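# Seat a blue 1x3 brick at brick 1's place

## Task

Push a blue brick that is three studs long firmly down onto the studs of the white plate, at the spot the reference shape image marks as brick 1, then leave both hands clear so that neither touches any brick.

## Robot and tools

Robot: two arms, left_arm and right_arm, each ending in a five-fingered hand (the left one mirrors the right). Calibrated bases in the scene frame: left_arm at (+0.009, +0.234, +0.047) m, quat_wxyz (+1.000, 0, 0, -0.014); right_arm at (+0.042, -0.351, +0.001) m, quat_wxyz (+1.000, 0, 0, -0.001). A camera stand sits behind the arms. Loose parts may occasionally get nudged by the scene. show_instructions displays the reference images (the shape picture labels brick 1).

Frames: the scene frame has its origin at table height midway between the nominal bases, +z up, +x out over the table, left_arm toward +y (image left/right does not follow this). Hand poses, targets, velocities and wrist camera poses use each arm's own base frame; the table and fixed cameras use the scene frame.

Hand point: a spot 0.05 m in front of the palm, 0.15 m from the wrist flange along the fingers. Its +z runs along straight fingers, +y out of the palm, +x across the palm away from the thumb on the right hand (toward the thumb on the left hand). Straight fingers end 0.06 to 0.07 m past it along +z and lie 0.06 m behind it along -y. A wrist bracket on the little-finger side can strike things.

A row is 28 numbers, each in [-1, 1], always for both arms: left_arm dx, dy, dz, rx, ry, rz; then left hand little, ring, middle, index, thumb_bend, thumb_turn, force_limit, speed; then the same fourteen for right_arm. The six pose numbers are an offset (not a pose) from that arm's Hand target as it stood when the action or move began, along that arm's base axes; 1.0 equals 0.6 m or 180 degrees, and rx, ry, rz form a single rotation vector turning about the Hand target position. Every row of one action counts from that same start, so resending an offset moves further. Six zeros re-request the current Hand target. The eight hand numbers are absolute: fingers and thumb_bend -1 straight, +1 curled; thumb_turn -1 beside the palm, +1 opposite the fingers. force_limit maps -1 to about 0 N and +1 to 10 N (15 N for the two thumb motors). speed rises from nearly zero at -1 to full at +0.48 and stays full to +1; use -0.94 or lower for soft grasps. To leave a hand alone, resend the eight numbers last executed for it; if none yet, send hand_measured plus hand_force_limit and hand_speed. Gripping works with the thumb turned in front, on objects roughly 0.035 to 0.065 m thick.

execute_actions: actions is a list of actions; each action is up to 15 rows, one per 1/30 s step, and a short action repeats its final row. cameras optionally lists camera names (["all"], [] or null). An empty actions list returns images.

move: target is one 28-number row or a list of up to 15 rows, all offsets measured from the same starting Hand targets. speed in m/s, 0.002 to 4.3 (default 0.25), turning capped at twice that in rad/s; one value or one per target. blend in metres rounds corners (0 means stop at each). blocking=false returns after about 0.5 s while motion continues. Paths are straight, capped at 10 s, and do not avoid obstacles or the other arm. The result adds a move: line: done, off_target, moving, held or fault, plus limits=paced (pose clipped) or limits=held (steps withheld).

wait: seconds from 0 to 10; the robot keeps its last command. stop: brakes a running move. zoom_image: camera (cam_head_left, cam_head_right, cam_high, cam_low, cam_left_wrist, cam_right_wrist) and region [x0, y0, x1, y1] in image pixels, at most 504 by 504, from that camera's newest image. finished_scene: optional scene 1; final.

Results: end_effector_position (m) and end_effector_quat_wxyz in the base frame; Hand target (the last commanded pose after clipping, base for the next offsets); joint positions, velocities and torques; hand_measured, hand_stopped_by (moving, target, force, stalled, fault) and hand_load_n, each six values in motor order; a lost grip shows as load near 0. MOTOR HOT warns of heating; OVER-TEMPERATURE FAULT means the arm went limp for 30 to 60 s or more.

Behaviour: the arm tracks loosely and often rests 1 to 3 cm (sometimes 5 cm) short, usually low, without any contact; send the missing amount as a fresh offset. Orientation commands are clipped to 40 degrees from the measured one per step. Tiny moves may not start. A blocked arm keeps pushing until you command it back past its hand point. Avoid sweeping near an arm's own base, which can flip its shoulder.

Avoid: dropping or flinging parts, anything leaving the table, fast impacts, pressing hard on fixed items, contact between the two hands, overloading fingers, long stretched holds that heat motors. Finish with both hands released and off the bricks.

Each tool is called as name(argument=value, ...), one argument or row to a line, values as JSON.

Reference images:

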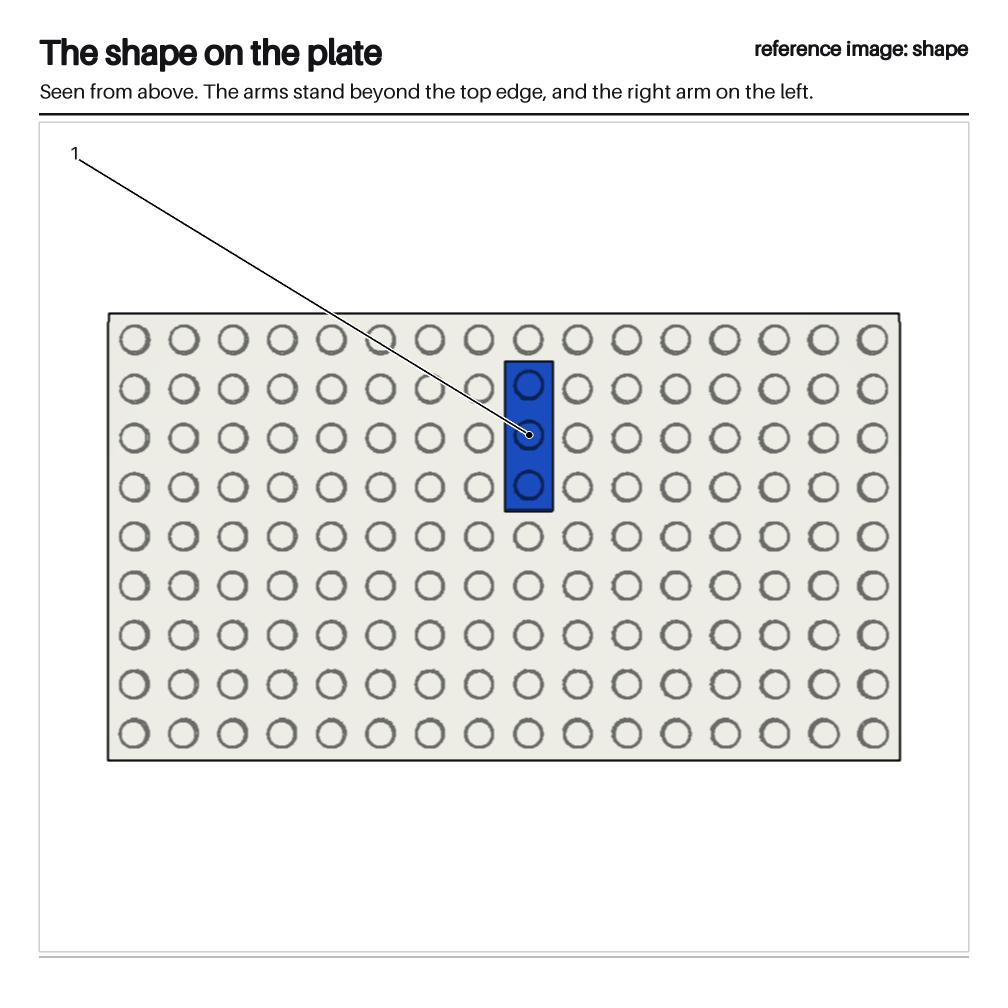

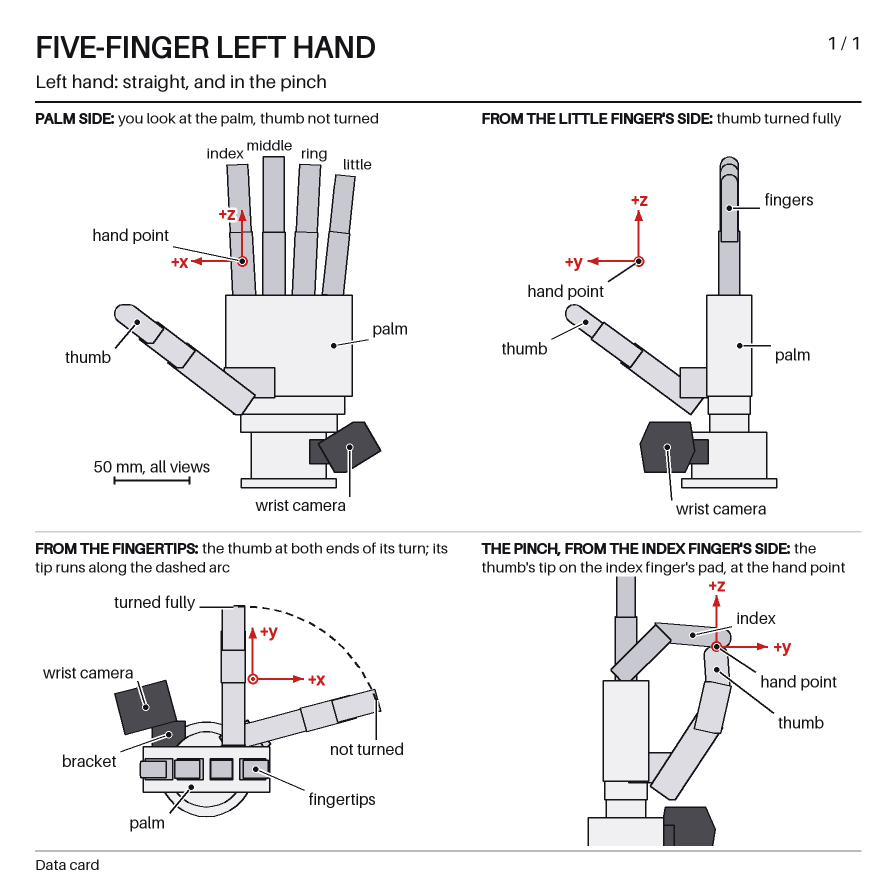

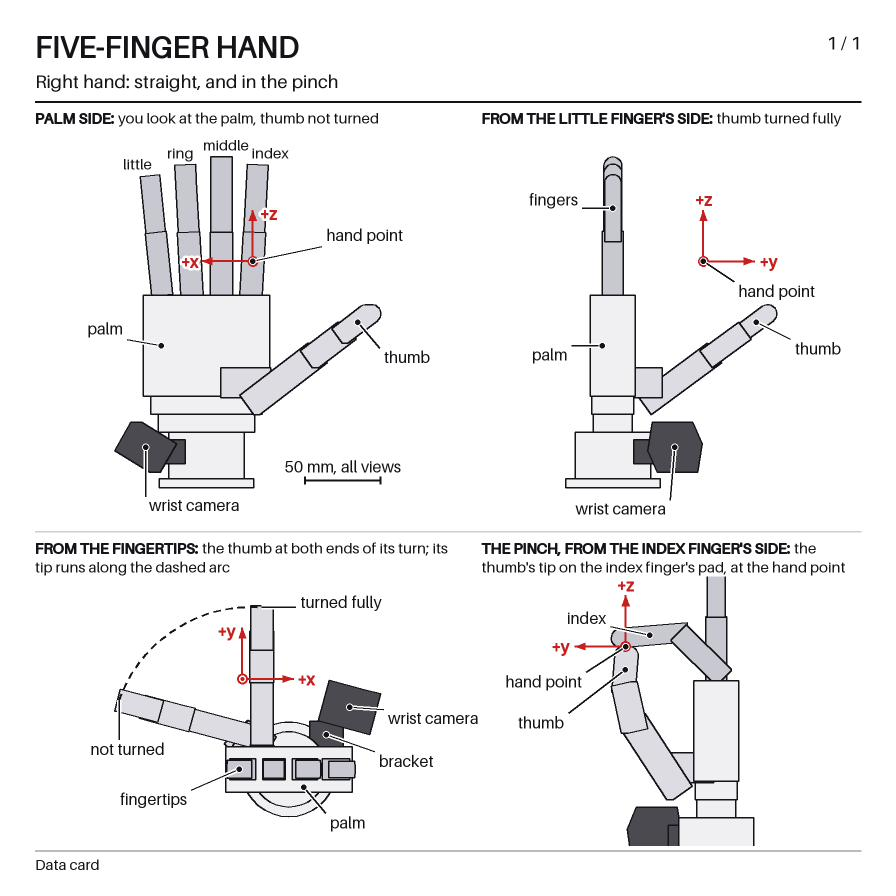

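## Session

execute_actions(
  actions=[],
)

Scene clock: 0.00 s.
left_arm: end_effector_position=(+0.6748, +0.1642, +0.2587) hand_measured=(-1.000, -1.000, -1.000, -1.000, -1.000, -1.000) hand_load_n=(+0.0, +0.0, +0.0, +0.0, +0.0, +0.0) hand_stopped_by=(target, target, target, target, target, target) hand_force_limit=0.00 hand_speed=-0.80 end_effector_quat_wxyz=(-0.520, +0.785, -0.334, -0.029) | right_arm: end_effector_position=(+0.6173, +0.4260, +0.2142) hand_measured=(-1.000, -1.000, -1.000, -1.000, -1.000, -1.000) hand_load_n=(+0.0, +0.0, +0.0, +0.0, +0.0, +0.0) hand_stopped_by=(target, target, target, target, target, target) hand_force_limit=0.00 hand_speed=-0.80 end_effector_quat_wxyz=(+0.400, -0.548, +0.726, +0.112)
Joint positions: left_arm=[0.05 1.875 1.863 -0.915 -0.963 -0.372] | right_arm=[0.43 1.905 1.701 -0.573 -0.364 0.86]
Joint velocities: within noise
Joint torques (N m): no reading
Heat: left arm: hottest elbow 28 °C; right arm: hottest elbow 34 °C.
Hand target: left_arm +0.6808, +0.1645, +0.2650; -0.523, +0.786, -0.329, -0.023 | right_arm +0.6233, +0.4287, +0.2234; +0.409, -0.548, +0.722, +0.110

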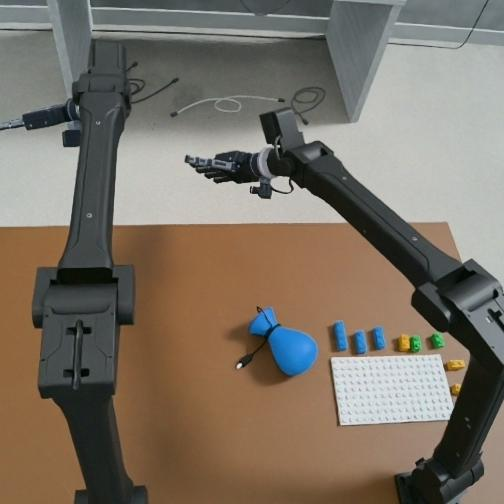

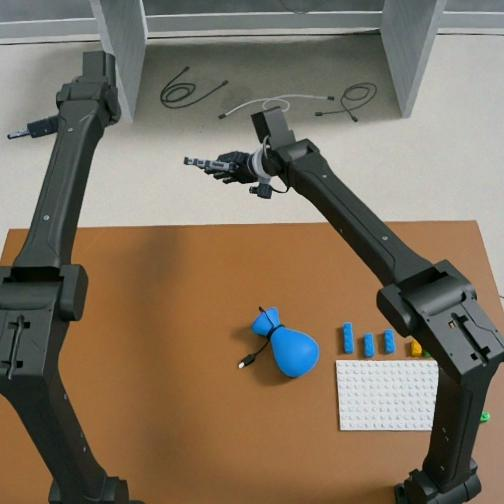

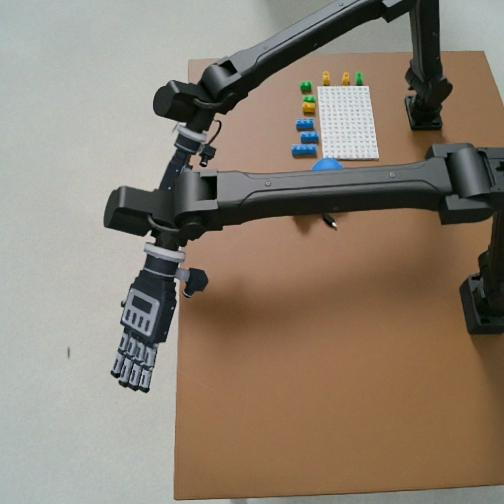

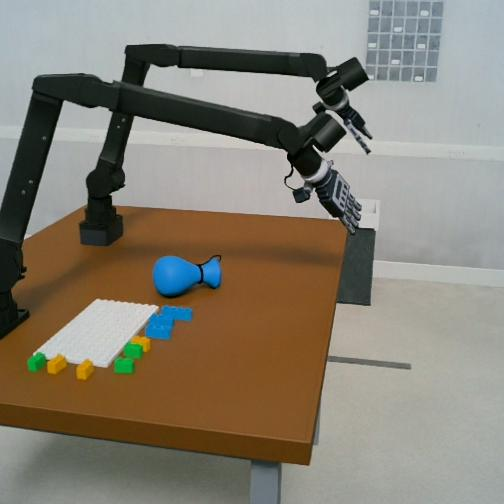

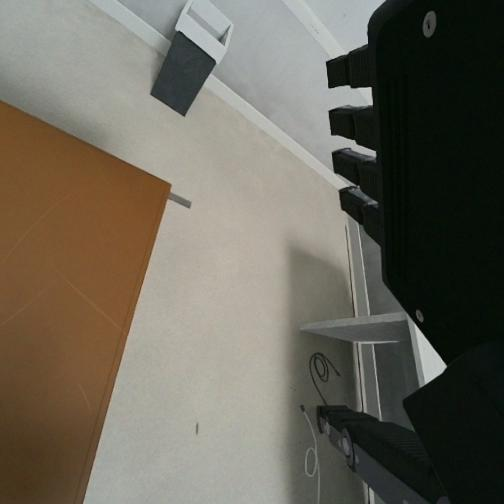

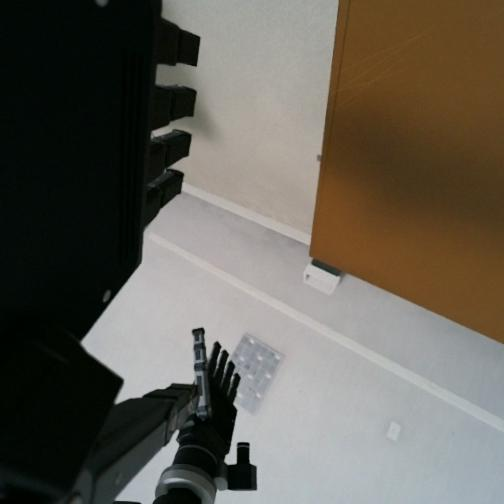

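zoom_image(
  camera="cam_head_left",
  region=[320, 300, 480, 440],
)

zoom_image(
  camera="cam_head_right",
  region=[320, 300, 480, 440],
)

zoom_image(
  camera="cam_high",
  region=[270, 50, 410, 190],
)

zoom_image(
  camera="cam_low",
  region=[10, 270, 230, 400],
)

Scaled by 3.150 from the camera's 504x504 image, which has a finer 720x720 frame.

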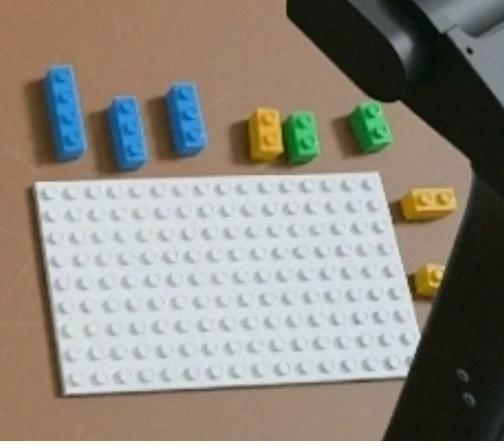

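Scaled by 3.150 from the camera's 504x504 image, which has a finer 720x720 frame.

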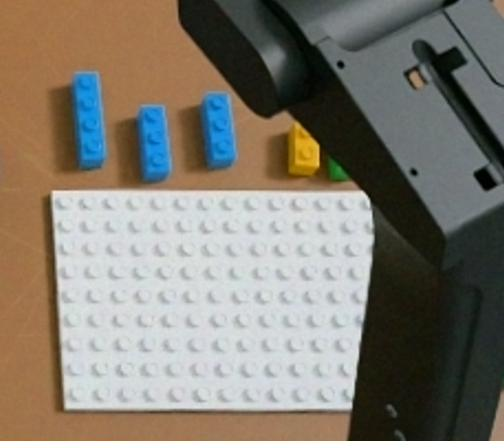

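Scaled by 3.600 from the camera's 504x504 image, which has a finer 720x720 frame.

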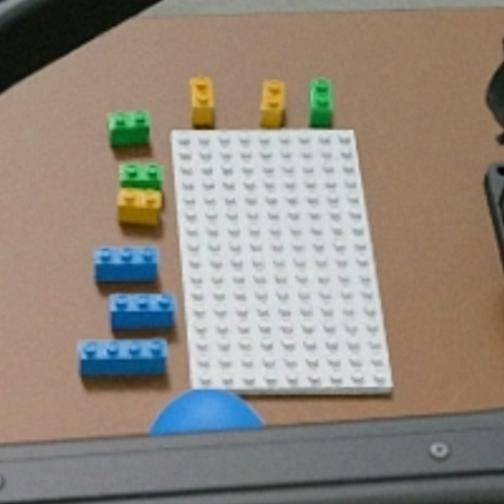

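Scaled by 2.291 from the camera's 504x504 image, which has a finer 720x720 frame.

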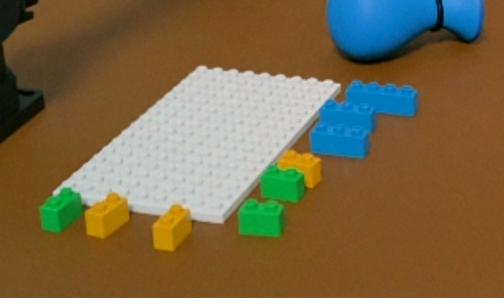

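zoom_image(
  camera="cam_low",
  region=[0, 30, 250, 280],
)

zoom_image(
  camera="cam_low",
  region=[0, 200, 180, 380],
)

zoom_image(
  camera="cam_high",
  region=[360, 0, 504, 144],
)

Scaled by 2.016 from the camera's 504x504 image, which has a finer 720x720 frame.

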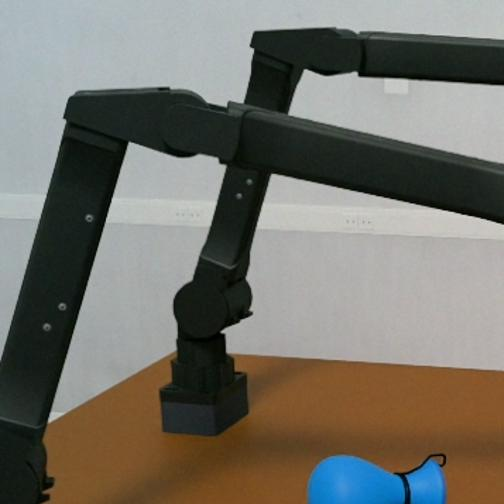

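Scaled by 2.800 from the camera's 504x504 image, which has a finer 720x720 frame.

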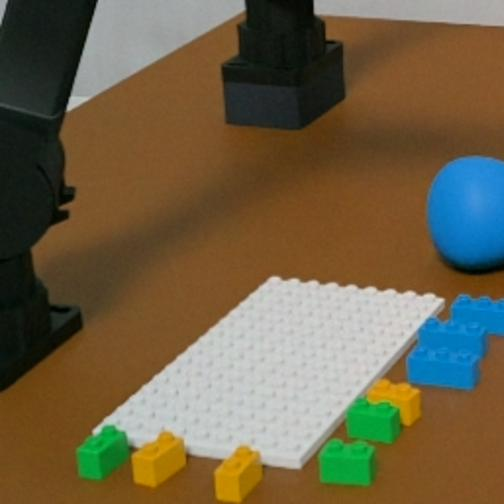

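Scaled by 3.500 from the camera's 504x504 image, which has a finer 720x720 frame.

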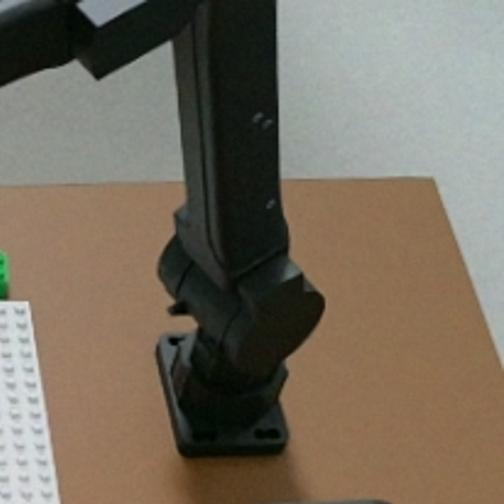

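zoom_image(
  camera="cam_head_left",
  region=[325, 310, 405, 390],
)

zoom_image(
  camera="cam_head_right",
  region=[330, 315, 410, 395],
)

zoom_image(
  camera="cam_high",
  region=[285, 80, 385, 180],
)

zoom_image(
  camera="cam_low",
  region=[110, 280, 210, 380],
)

Scaled by 6.300 from the camera's 504x504 image, which has a finer 720x720 frame.

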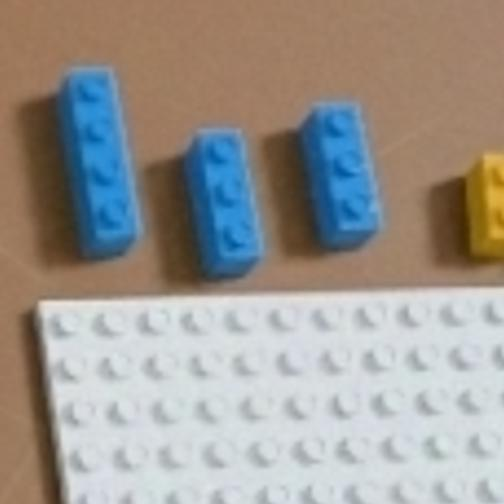

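Scaled by 6.300 from the camera's 504x504 image, which has a finer 720x720 frame.

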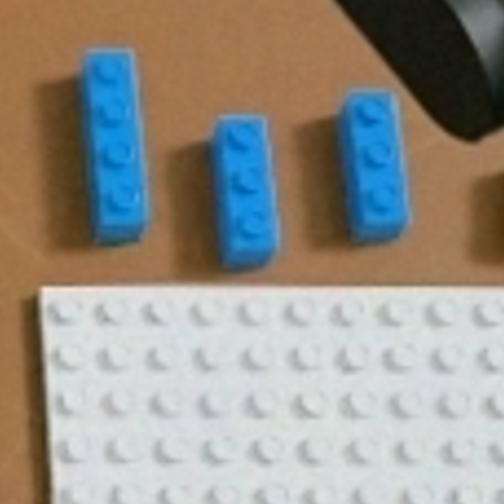

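Scaled by 5.040 from the camera's 504x504 image, which has a finer 720x720 frame.

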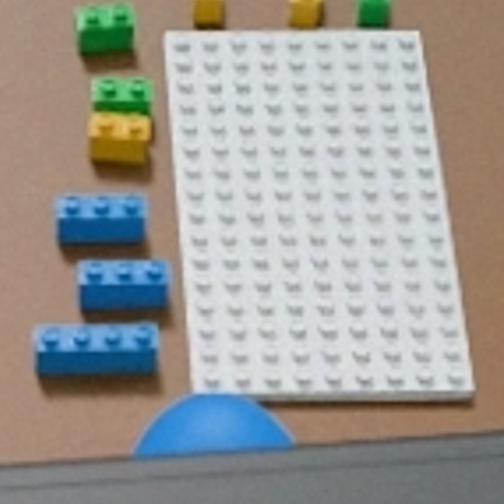

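Scaled by 5.040 from the camera's 504x504 image, which has a finer 720x720 frame.

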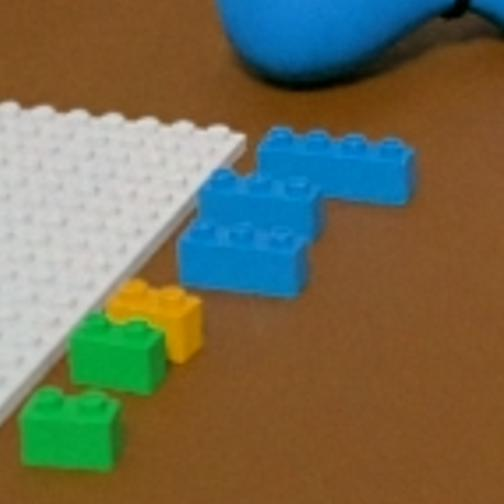

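move(
  target=[
    [-0.0604,-0.1494,-0.0233,-0.0161,-0.0042,-0.0388,-1,-1,-0.6,-0.6,-0.75,1,0,-0.2,0.1703,-0.3575,0,0,0,-0.1004,-1,-1,-1,-1,-1,-1,0,-0.8],
    [-0.1207,-0.2987,-0.0467,-0.0323,-0.0084,-0.0775,-1,-1,-0.6,-0.6,-0.75,1,0,-0.2,0.2215,-0.7503,0,0,0,-0.2008,-1,-1,-1,-1,-1,-1,0,-0.8],
  ],
  blend=0.05,
  speed=0.5,
)

Scene clock: 55.03 s.
left_arm: end_effector_position=(+0.6060, -0.0082, +0.2298) hand_measured=(-1.000, -1.000, -0.600, -0.600, -0.750, +1.000) hand_load_n=(+0.0, +0.0, +0.0, +0.0, +0.0, +0.0) hand_stopped_by=(target, target, target, target, target, target) hand_force_limit=0.00 hand_speed=-0.20 end_effector_quat_wxyz=(-0.484, +0.763, -0.425, +0.051) | right_arm: end_effector_position=(+0.7442, -0.0265, +0.2056) hand_measured=(-1.000, -1.000, -1.000, -1.000, -1.000, -1.000) hand_load_n=(+0.0, +0.0, +0.0, +0.0, +0.0, +0.0) hand_stopped_by=(target, target, target, target, target, target) hand_force_limit=0.00 hand_speed=-0.80 end_effector_quat_wxyz=(+0.408, -0.291, +0.865, -0.018)
Joint positions: left_arm=[-0.208 1.654 1.522 -0.872 -0.897 -0.484] | right_arm=[-0.21 1.9 1.677 -0.569 -0.36 0.86]
Joint torques (N m): left_arm=[1.2 -14.68 7.01 2.13 -0.7 -0.07] | right_arm=[0.67 -19.08 12.94 1.57 -0.27 -0.02]
Heat: left arm: hottest elbow 33 °C; right arm: hottest elbow 40 °C.
Hand target: left_arm +0.6084, -0.0147, +0.2369; -0.486, +0.765, -0.416, +0.068 | right_arm +0.7561, -0.0215, +0.2232; +0.423, -0.297, +0.856, -0.022
Off the commanded pose: left_arm 0.010 m, 2 deg | right_arm 0.022 m, 2 deg.
move: off_target (right_arm)

move(
  target=[
    [-0.0604,-0.1494,-0.0233,-0.0161,-0.0042,-0.0388,-1,-1,-0.6,-0.6,-0.75,1,0,-0.2,-0.0733,-0.3892,0,0,0,-0.1004,-1,-1,-1,-1,-1,-1,0,-0.8],
    [-0.1207,-0.2987,-0.0467,-0.0323,-0.0084,-0.0775,-1,-1,-0.6,-0.6,-0.75,1,0,-0.2,-0.2638,-0.7367,0,0,0,-0.2008,-1,-1,-1,-1,-1,-1,0,-0.8],
  ],
  blend=0.05,
  speed=0.5,
)

move(
  target=[
    [-0.0604,-0.1494,-0.0233,-0.0161,-0.0042,-0.0388,-1,-1,-0.6,-0.6,-0.75,1,0,-0.2,-0.2887,-0.2710,0,0,0,-0.1004,-1,-1,-1,-1,-1,-1,0,-0.8],
    [-0.1207,-0.2987,-0.0467,-0.0323,-0.0084,-0.0775,-1,-1,-0.6,-0.6,-0.75,1,0,-0.2,-0.6475,-0.4390,0,0,0,-0.2008,-1,-1,-1,-1,-1,-1,0,-0.8],
  ],
  blend=0.05,
  speed=0.5,
)

move(
  target=[
    [-0.0604,-0.1494,-0.0233,-0.0161,-0.0042,-0.0388,-1,-1,-0.6,-0.6,-0.75,1,0,-0.2,-0.3930,-0.0485,0,0,0,-0.1004,-1,-1,-1,-1,-1,-1,0,-0.8],
    [-0.1207,-0.2987,-0.0467,-0.0323,-0.0084,-0.0775,-1,-1,-0.6,-0.6,-0.75,1,0,-0.2,-0.7818,0.0273,0,0,0,-0.2008,-1,-1,-1,-1,-1,-1,0,-0.8],
  ],
  blend=0.05,
  speed=0.5,
  cameras=["all"],
)

Scene clock: 58.10 s.
left_arm: end_effector_position=(+0.5350, -0.1879, +0.2030) hand_measured=(-1.000, -1.000, -0.600, -0.600, -0.750, +1.000) hand_load_n=(+0.0, +0.0, +0.0, +0.0, +0.0, +0.0) hand_stopped_by=(target, target, target, target, target, target) hand_force_limit=0.00 hand_speed=-0.20 end_effector_quat_wxyz=(-0.441, +0.729, -0.504, +0.142) | right_arm: end_effector_position=(+0.5851, -0.4601, +0.2056) hand_measured=(-1.000, -1.000, -1.000, -1.000, -1.000, -1.000) hand_load_n=(+0.0, +0.0, +0.0, +0.0, +0.0, +0.0) hand_stopped_by=(target, target, target, target, target, target) hand_force_limit=0.00 hand_speed=-0.80 end_effector_quat_wxyz=(+0.383, -0.009, +0.912, -0.144)
Joint positions: left_arm=[-0.529 1.571 1.371 -0.872 -0.865 -0.656] | right_arm=[-0.841 1.899 1.675 -0.567 -0.361 0.86]
Joint torques (N m): left_arm=[1.08 -12.92 6.84 1.91 -0.73 -0.06] | right_arm=[0.67 -19.02 13.08 1.54 -0.27 -0.01]
Heat: left arm: hottest elbow 33 °C; right arm: hottest elbow 40 °C.
Hand target: left_arm +0.5360, -0.1940, +0.2090; -0.440, +0.732, -0.495, +0.158 | right_arm +0.5978, -0.4634, +0.2235; +0.395, -0.017, +0.906, -0.153
Off the commanded pose: left_arm 0.008 m, 2 deg | right_arm 0.022 m, 2 deg.
move: off_target (right_arm)

Scene clock: 59.80 s.
left_arm: end_effector_position=(+0.4567, -0.3584, +0.1777) hand_measured=(-1.000, -1.000, -0.600, -0.600, -0.750, +1.000) hand_load_n=(+0.0, +0.0, +0.5, +0.0, +0.0, +0.0) hand_stopped_by=(target, target, target, target, target, target) hand_force_limit=0.00 hand_speed=-0.20 end_effector_quat_wxyz=(-0.392, +0.682, -0.574, +0.229) | right_arm: end_effector_position=(+0.2011, -0.7167, +0.2056) hand_measured=(-1.000, -1.000, -1.000, -1.000, -1.000, -1.000) hand_load_n=(+0.0, +0.0, +0.0, +0.0, +0.0, +0.0) hand_stopped_by=(target, target, target, target, target, target) hand_force_limit=0.00 hand_speed=-0.80 end_effector_quat_wxyz=(+0.320, +0.275, +0.870, -0.255)
Joint positions: left_arm=[-0.843 1.609 1.353 -0.836 -0.847 -0.794] | right_arm=[-1.472 1.899 1.675 -0.567 -0.361 0.86]
Joint torques (N m): left_arm=[0.85 -11.11 8.75 1.94 -0.63 0] | right_arm=[0.67 -18.96 13 1.58 -0.28 -0.01]
Heat: left arm: hottest elbow 34 °C; right arm: hottest elbow 40 °C.
Hand target: left_arm +0.4635, -0.3731, +0.1808; -0.387, +0.686, -0.566, +0.244 | right_arm +0.2094, -0.7268, +0.2236; +0.328, +0.265, +0.866, -0.268
Off the commanded pose: left_arm 0.017 m, 2 deg | right_arm 0.022 m, 2 deg.
move: off_target (left_arm, right_arm)

Scene clock: 61.63 s.
left_arm: end_effector_position=(+0.3855, -0.5302, +0.1444) hand_measured=(-1.000, -1.000, -0.600, -0.600, -0.750, +1.000) hand_load_n=(+0.0, +0.0, +0.0, -0.5, +0.0, +0.0) hand_stopped_by=(target, target, target, target, target, target) hand_force_limit=0.00 hand_speed=-0.20 end_effector_quat_wxyz=(-0.335, +0.623, -0.636, +0.308) | right_arm: end_effector_position=(-0.2607, -0.6972, +0.2056) hand_measured=(-1.000, -1.000, -1.000, -1.000, -1.000, -1.000) hand_load_n=(+0.0, +0.0, +0.0, +0.0, +0.0, +0.0) hand_stopped_by=(target, target, target, target, target, target) hand_force_limit=0.00 hand_speed=-0.80 end_effector_quat_wxyz=(+0.225, +0.531, +0.742, -0.342)
Joint positions: left_arm=[-1.091 1.785 1.48 -0.727 -0.82 -0.832] | right_arm=[-2.104 1.899 1.675 -0.567 -0.361 0.86]
Joint torques (N m): left_arm=[1.08 -13.39 10.09 2.11 -0.57 -0.02] | right_arm=[0.85 -19.14 13.11 1.58 -0.28 -0.01]
Heat: left arm: hottest elbow 34 °C; right arm: hottest elbow 40 °C.
Hand target: left_arm +0.3911, -0.5524, +0.1530; -0.327, +0.627, -0.627, +0.327 | right_arm -0.2599, -0.7103, +0.2235; +0.229, +0.521, +0.741, -0.356
Off the commanded pose: left_arm 0.024 m, 3 deg | right_arm 0.022 m, 2 deg.
move: off_target (left_arm, right_arm)
camera_calibration:
cam_left_wrist: T_world_to_cam=[[0.590542, -0.300841, 0.748836, -0.491491], [-0.469634, -0.882721, 0.0157315, -0.276997], [0.656281, -0.360969, -0.662569, -0.234619], [0, 0, 0, 1]] pos_world=[0.314135, -0.477062, 0.216953]
cam_right_wrist: T_world_to_cam=[[0.801664, 0.345316, -0.487946, 0.553582], [0.539944, -0.0680325, 0.838947, -0.0804527], [0.256505, -0.936017, -0.24099, -0.423362], [0, 0, 0, 1]] pos_world=[-0.291752, -0.592908, 0.235587]

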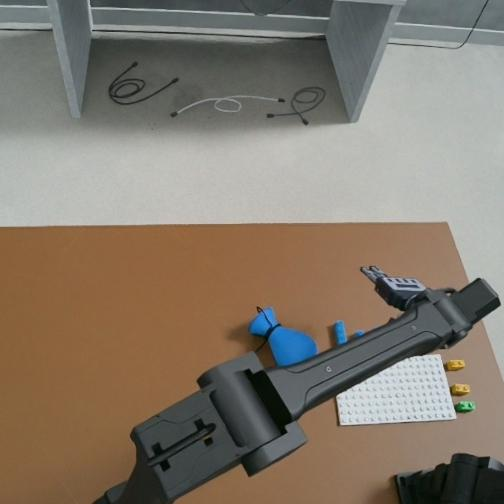

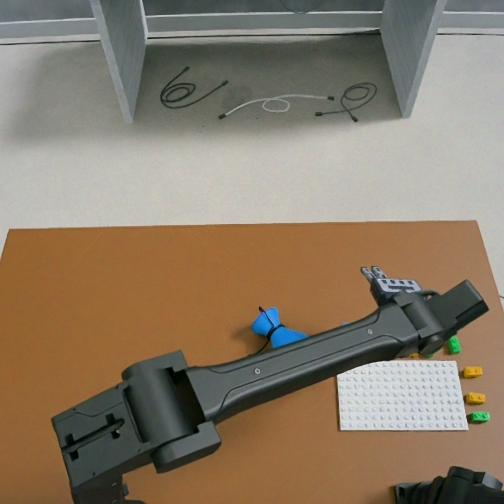

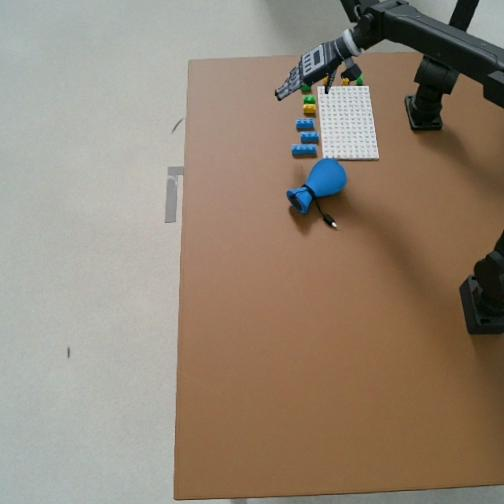

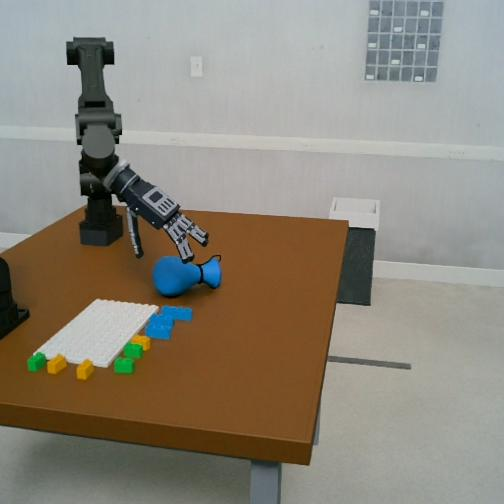

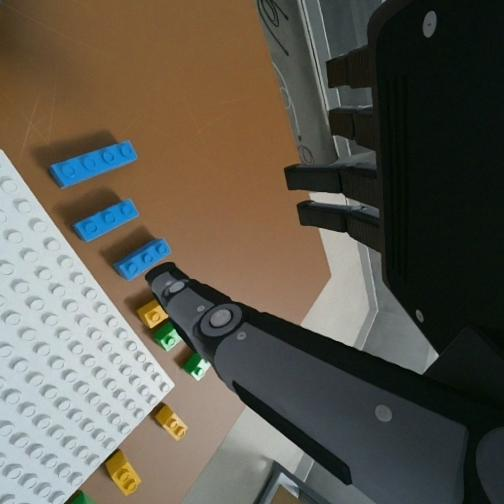

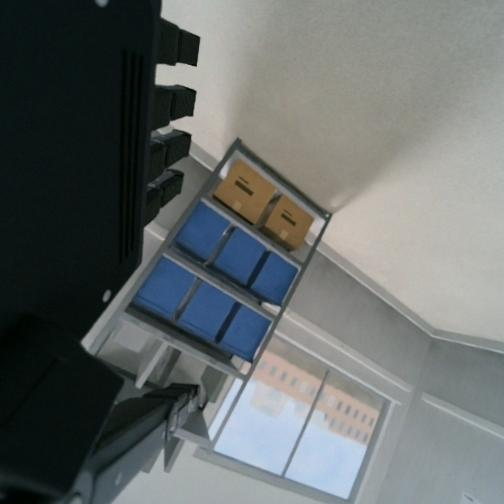

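zoom_image(
  camera="cam_left_wrist",
  region=[40, 130, 240, 330],
)

zoom_image(
  camera="cam_left_wrist",
  region=[260, 130, 400, 270],
)

zoom_image(
  camera="cam_low",
  region=[90, 180, 250, 340],
)

zoom_image(
  camera="cam_high",
  region=[265, 30, 385, 170],
)

Scaled by 2.520 from the camera's 504x504 image, which has a finer 720x720 frame.

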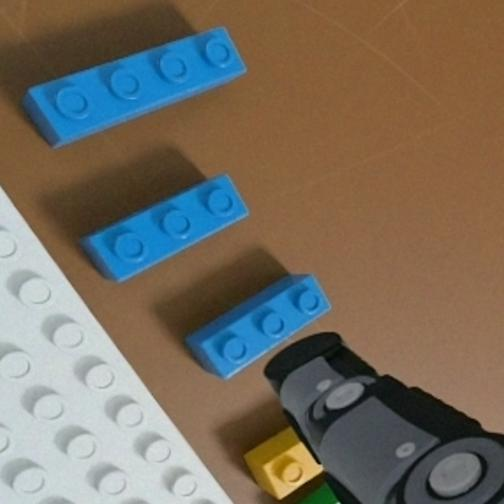

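Scaled by 3.600 from the camera's 504x504 image, which has a finer 720x720 frame.

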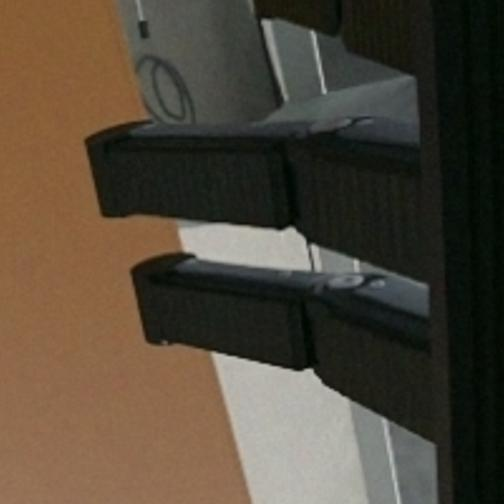

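Scaled by 3.150 from the camera's 504x504 image, which has a finer 720x720 frame.

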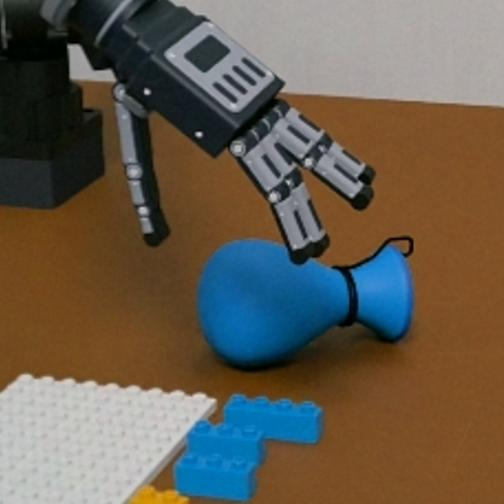

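Scaled by 3.600 from the camera's 504x504 image, which has a finer 720x720 frame.

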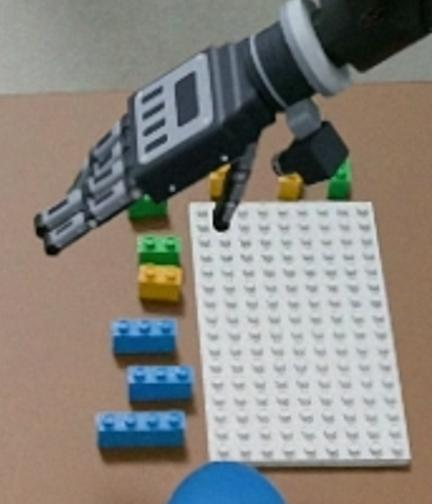

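move(
  target=[0.0133,-0.0433,-0.1583,0,0,0,-1,-1,-0.6,-0.6,-0.75,1,0,-0.2,0,0,0,0,0,0,-1,-1,-1,-1,-1,-1,0,-0.8],
  speed=0.25,
  cameras=["all"],
)

Scene clock: 72.70 s.
left_arm: end_effector_position=(+0.4019, -0.5618, +0.0554) hand_measured=(-1.000, -1.000, -0.600, -0.600, -0.750, +1.000) hand_load_n=(+0.0, +0.0, +0.0, +0.0, +0.0, +0.0) hand_stopped_by=(target, target, target, target, target, target) hand_force_limit=0.00 hand_speed=-0.20 end_effector_quat_wxyz=(-0.334, +0.626, -0.632, +0.312) | right_arm: end_effector_position=(-0.2607, -0.6972, +0.2056) hand_measured=(-1.000, -1.000, -1.000, -1.000, -1.000, -1.000) hand_load_n=(+0.0, +0.0, +0.0, +0.0, +0.0, +0.0) hand_stopped_by=(target, target, target, target, target, target) hand_force_limit=0.00 hand_speed=-0.80 end_effector_quat_wxyz=(+0.225, +0.531, +0.742, -0.342)
Joint positions: left_arm=[-1.091 1.955 1.48 -0.549 -0.82 -0.838] | right_arm=[-2.104 1.899 1.675 -0.567 -0.361 0.86]
Joint torques (N m): left_arm=[0.62 -15.21 7.76 2.19 -0.76 -0.08] | right_arm=[0.85 -18.96 13.07 1.55 -0.27 -0.02]
Heat: left arm: hottest elbow 37 °C; right arm: hottest elbow 40 °C.
Hand target: left_arm +0.3991, -0.5783, +0.0580; -0.327, +0.627, -0.627, +0.327 | right_arm -0.2599, -0.7103, +0.2235; +0.229, +0.521, +0.741, -0.356
Off the commanded pose: left_arm 0.017 m, 2 deg | right_arm 0.022 m, 2 deg.
move: off_target (left_arm, right_arm)
camera_calibration:
cam_left_wrist: T_world_to_cam=[[0.588752, -0.290263, 0.7544, -0.437624], [-0.466778, -0.884045, 0.02414, -0.298154], [0.659916, -0.36635, -0.655971, -0.320573], [0, 0, 0, 1]] pos_world=[0.330031, -0.50805, 0.127054]
cam_right_wrist: T_world_to_cam=[[0.801664, 0.345316, -0.487946, 0.553582], [0.539944, -0.0680325, 0.838947, -0.0804527], [0.256505, -0.936017, -0.24099, -0.423362], [0, 0, 0, 1]] pos_world=[-0.291752, -0.592908, 0.235587]

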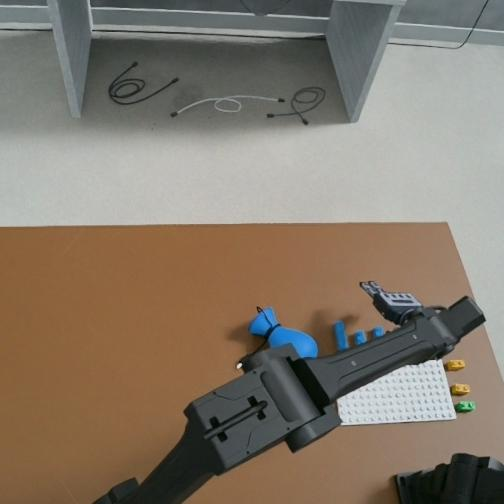

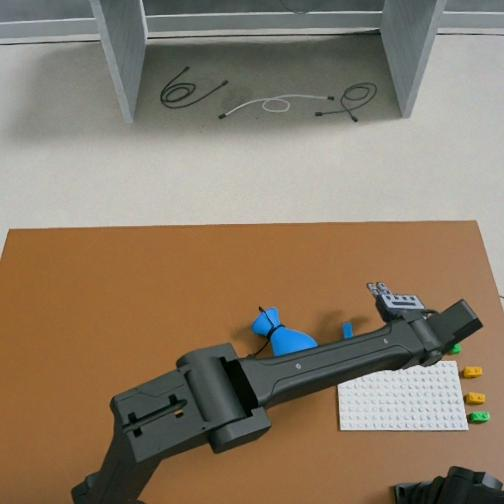

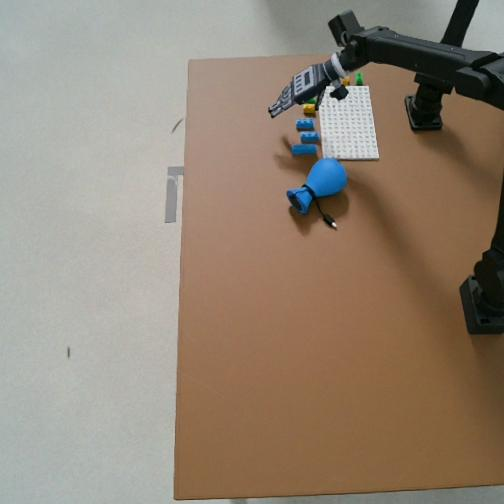

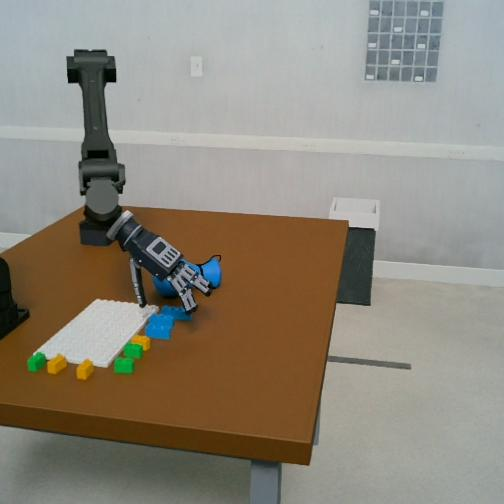

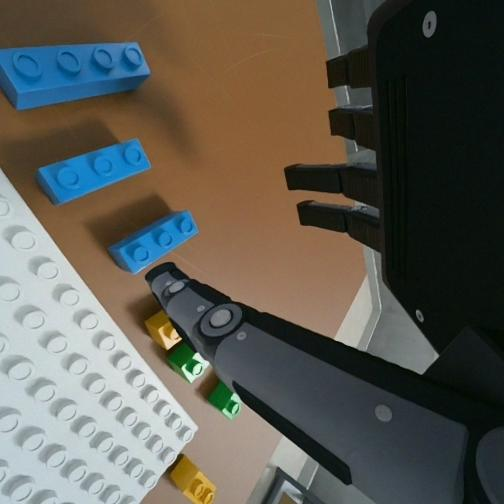

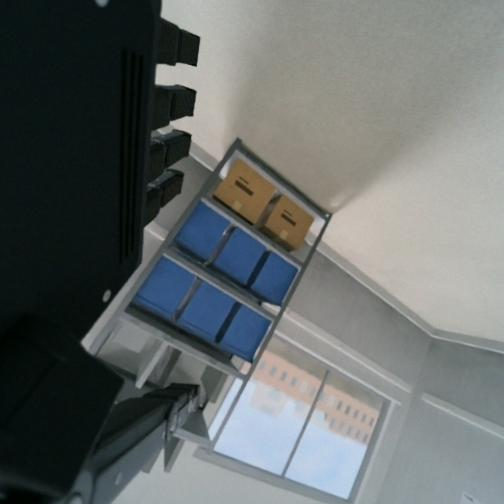

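zoom_image(
  camera="cam_left_wrist",
  region=[90, 180, 230, 320],
)

zoom_image(
  camera="cam_low",
  region=[110, 240, 230, 360],
)

zoom_image(
  camera="cam_high",
  region=[260, 60, 380, 180],
)

zoom_image(
  camera="cam_head_left",
  region=[330, 270, 450, 390],
)

Scaled by 3.600 from the camera's 504x504 image, which has a finer 720x720 frame.

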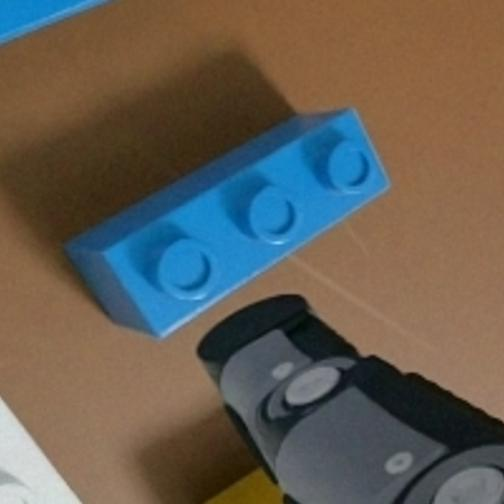

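Scaled by 4.200 from the camera's 504x504 image, which has a finer 720x720 frame.

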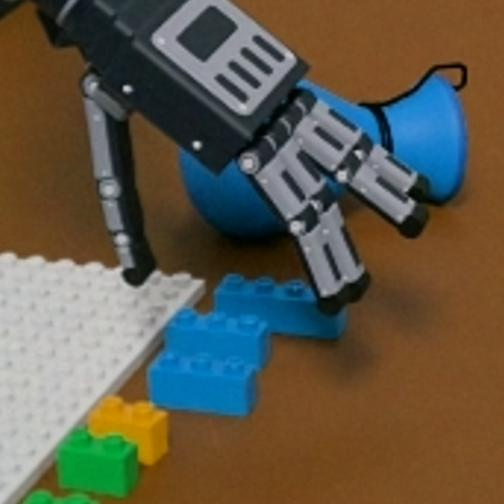

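Scaled by 4.200 from the camera's 504x504 image, which has a finer 720x720 frame.

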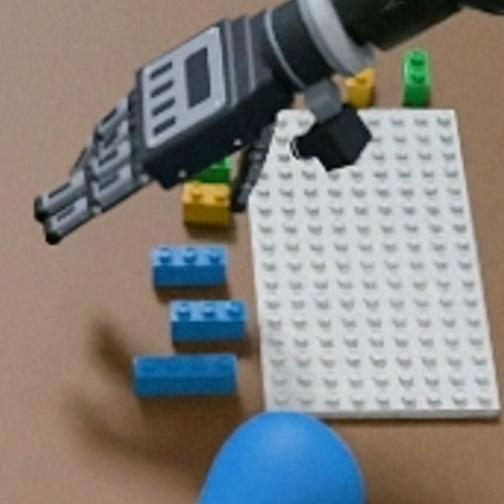

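Scaled by 4.200 from the camera's 504x504 image, which has a finer 720x720 frame.

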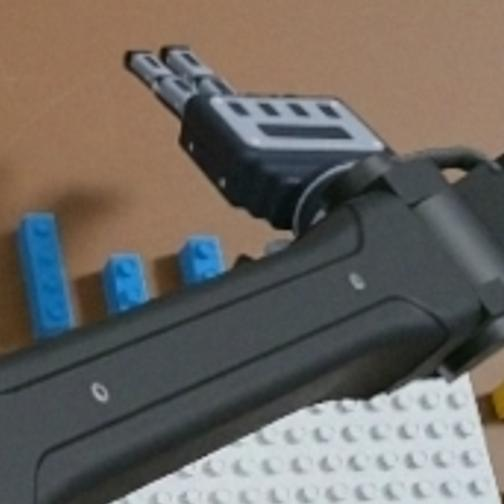

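move(
  target=[-0.0158,0.0167,-0.0667,0,0,0,-1,-1,-0.6,-0.6,-0.75,1,0,-0.2,0,0,0,0,0,0,-1,-1,-1,-1,-1,-1,0,-0.8],
  speed=0.15,
  cameras=["cam_left_wrist","cam_low","cam_high"],
)

Scene clock: 81.10 s.
left_arm: end_effector_position=(+0.3973, -0.5602, +0.0311) hand_measured=(-1.000, -1.000, -0.600, -0.600, -0.750, +1.000) hand_load_n=(+0.0, +0.0, -0.5, +0.0, +0.0, +0.0) hand_stopped_by=(target, target, target, target, target, target) hand_force_limit=0.00 hand_speed=-0.20 end_effector_quat_wxyz=(-0.329, +0.628, -0.626, +0.324) | right_arm: end_effector_position=(-0.2607, -0.6972, +0.2056) hand_measured=(-1.000, -1.000, -1.000, -1.000, -1.000, -1.000) hand_load_n=(+0.0, +0.0, +0.0, +0.0, +0.0, +0.0) hand_stopped_by=(target, target, target, target, target, target) hand_force_limit=0.00 hand_speed=-0.80 end_effector_quat_wxyz=(+0.225, +0.531, +0.742, -0.342)
Joint positions: left_arm=[-1.096 1.968 1.419 -0.45 -0.822 -0.845] | right_arm=[-2.104 1.899 1.675 -0.567 -0.361 0.86]
Joint torques (N m): left_arm=[0.21 -14.92 6.02 2.13 -0.84 -0.05] | right_arm=[0.91 -19.02 13.09 1.57 -0.26 -0.01]
Heat: left arm: hottest elbow 37 °C; right arm: hottest elbow 40 °C.
Hand target: left_arm +0.3896, -0.5685, +0.0180; -0.327, +0.627, -0.627, +0.327 | right_arm -0.2599, -0.7103, +0.2235; +0.229, +0.521, +0.741, -0.356
Off the commanded pose: left_arm 0.017 m, 0 deg | right_arm 0.022 m, 2 deg.
move: off_target (left_arm, right_arm)
camera_calibration:
cam_left_wrist: T_world_to_cam=[[0.578808, -0.269904, 0.769501, -0.401317], [-0.46714, -0.883205, 0.0415904, -0.298218], [0.668402, -0.383538, -0.637289, -0.346562], [0, 0, 0, 1]] pos_world=[0.324619, -0.504624, 0.100356]
Images, in order (width x height): cam_high 504x504, cam_low 504x504, cam_left_wrist 504x504.

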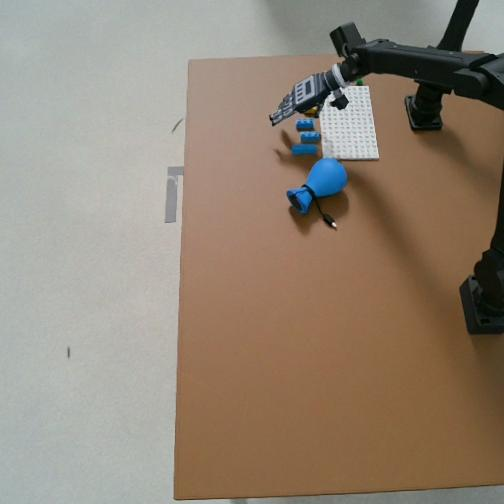

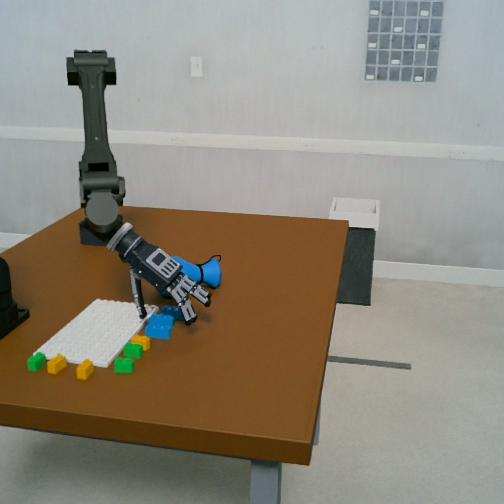

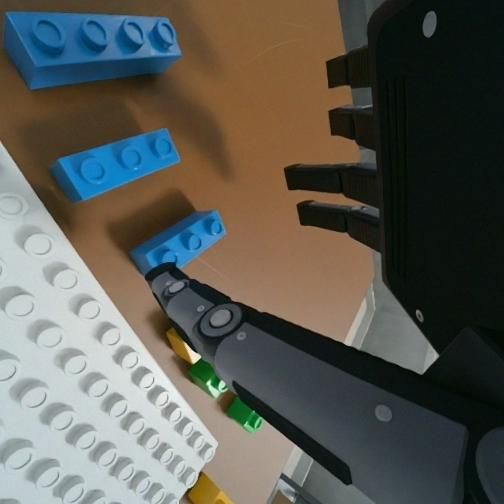

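zoom_image(
  camera="cam_left_wrist",
  region=[110, 190, 240, 320],
)

zoom_image(
  camera="cam_low",
  region=[120, 270, 220, 370],
)

zoom_image(
  camera="cam_high",
  region=[260, 60, 360, 160],
)

Scaled by 3.877 from the camera's 504x504 image, which has a finer 720x720 frame.

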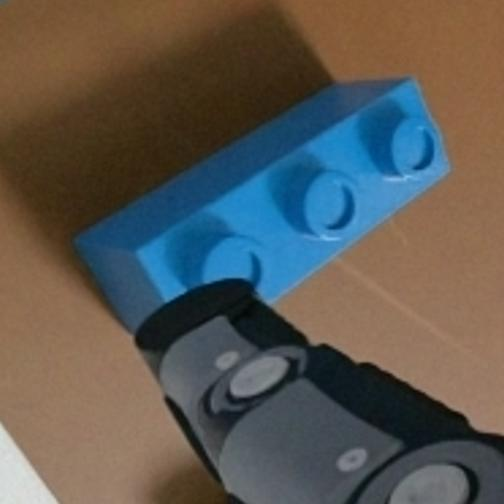

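Scaled by 5.040 from the camera's 504x504 image, which has a finer 720x720 frame.

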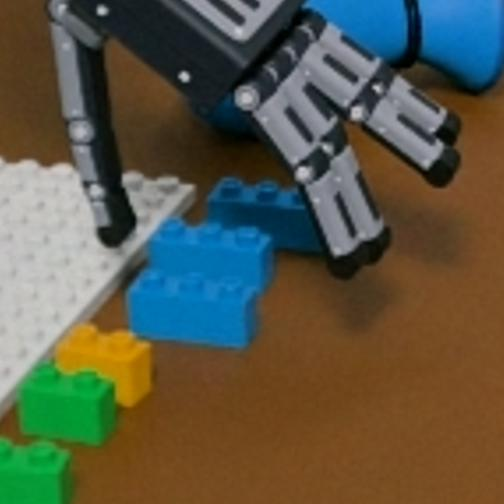

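Scaled by 5.040 from the camera's 504x504 image, which has a finer 720x720 frame.

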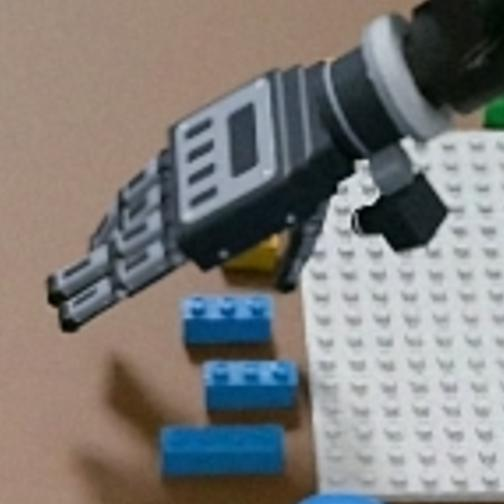

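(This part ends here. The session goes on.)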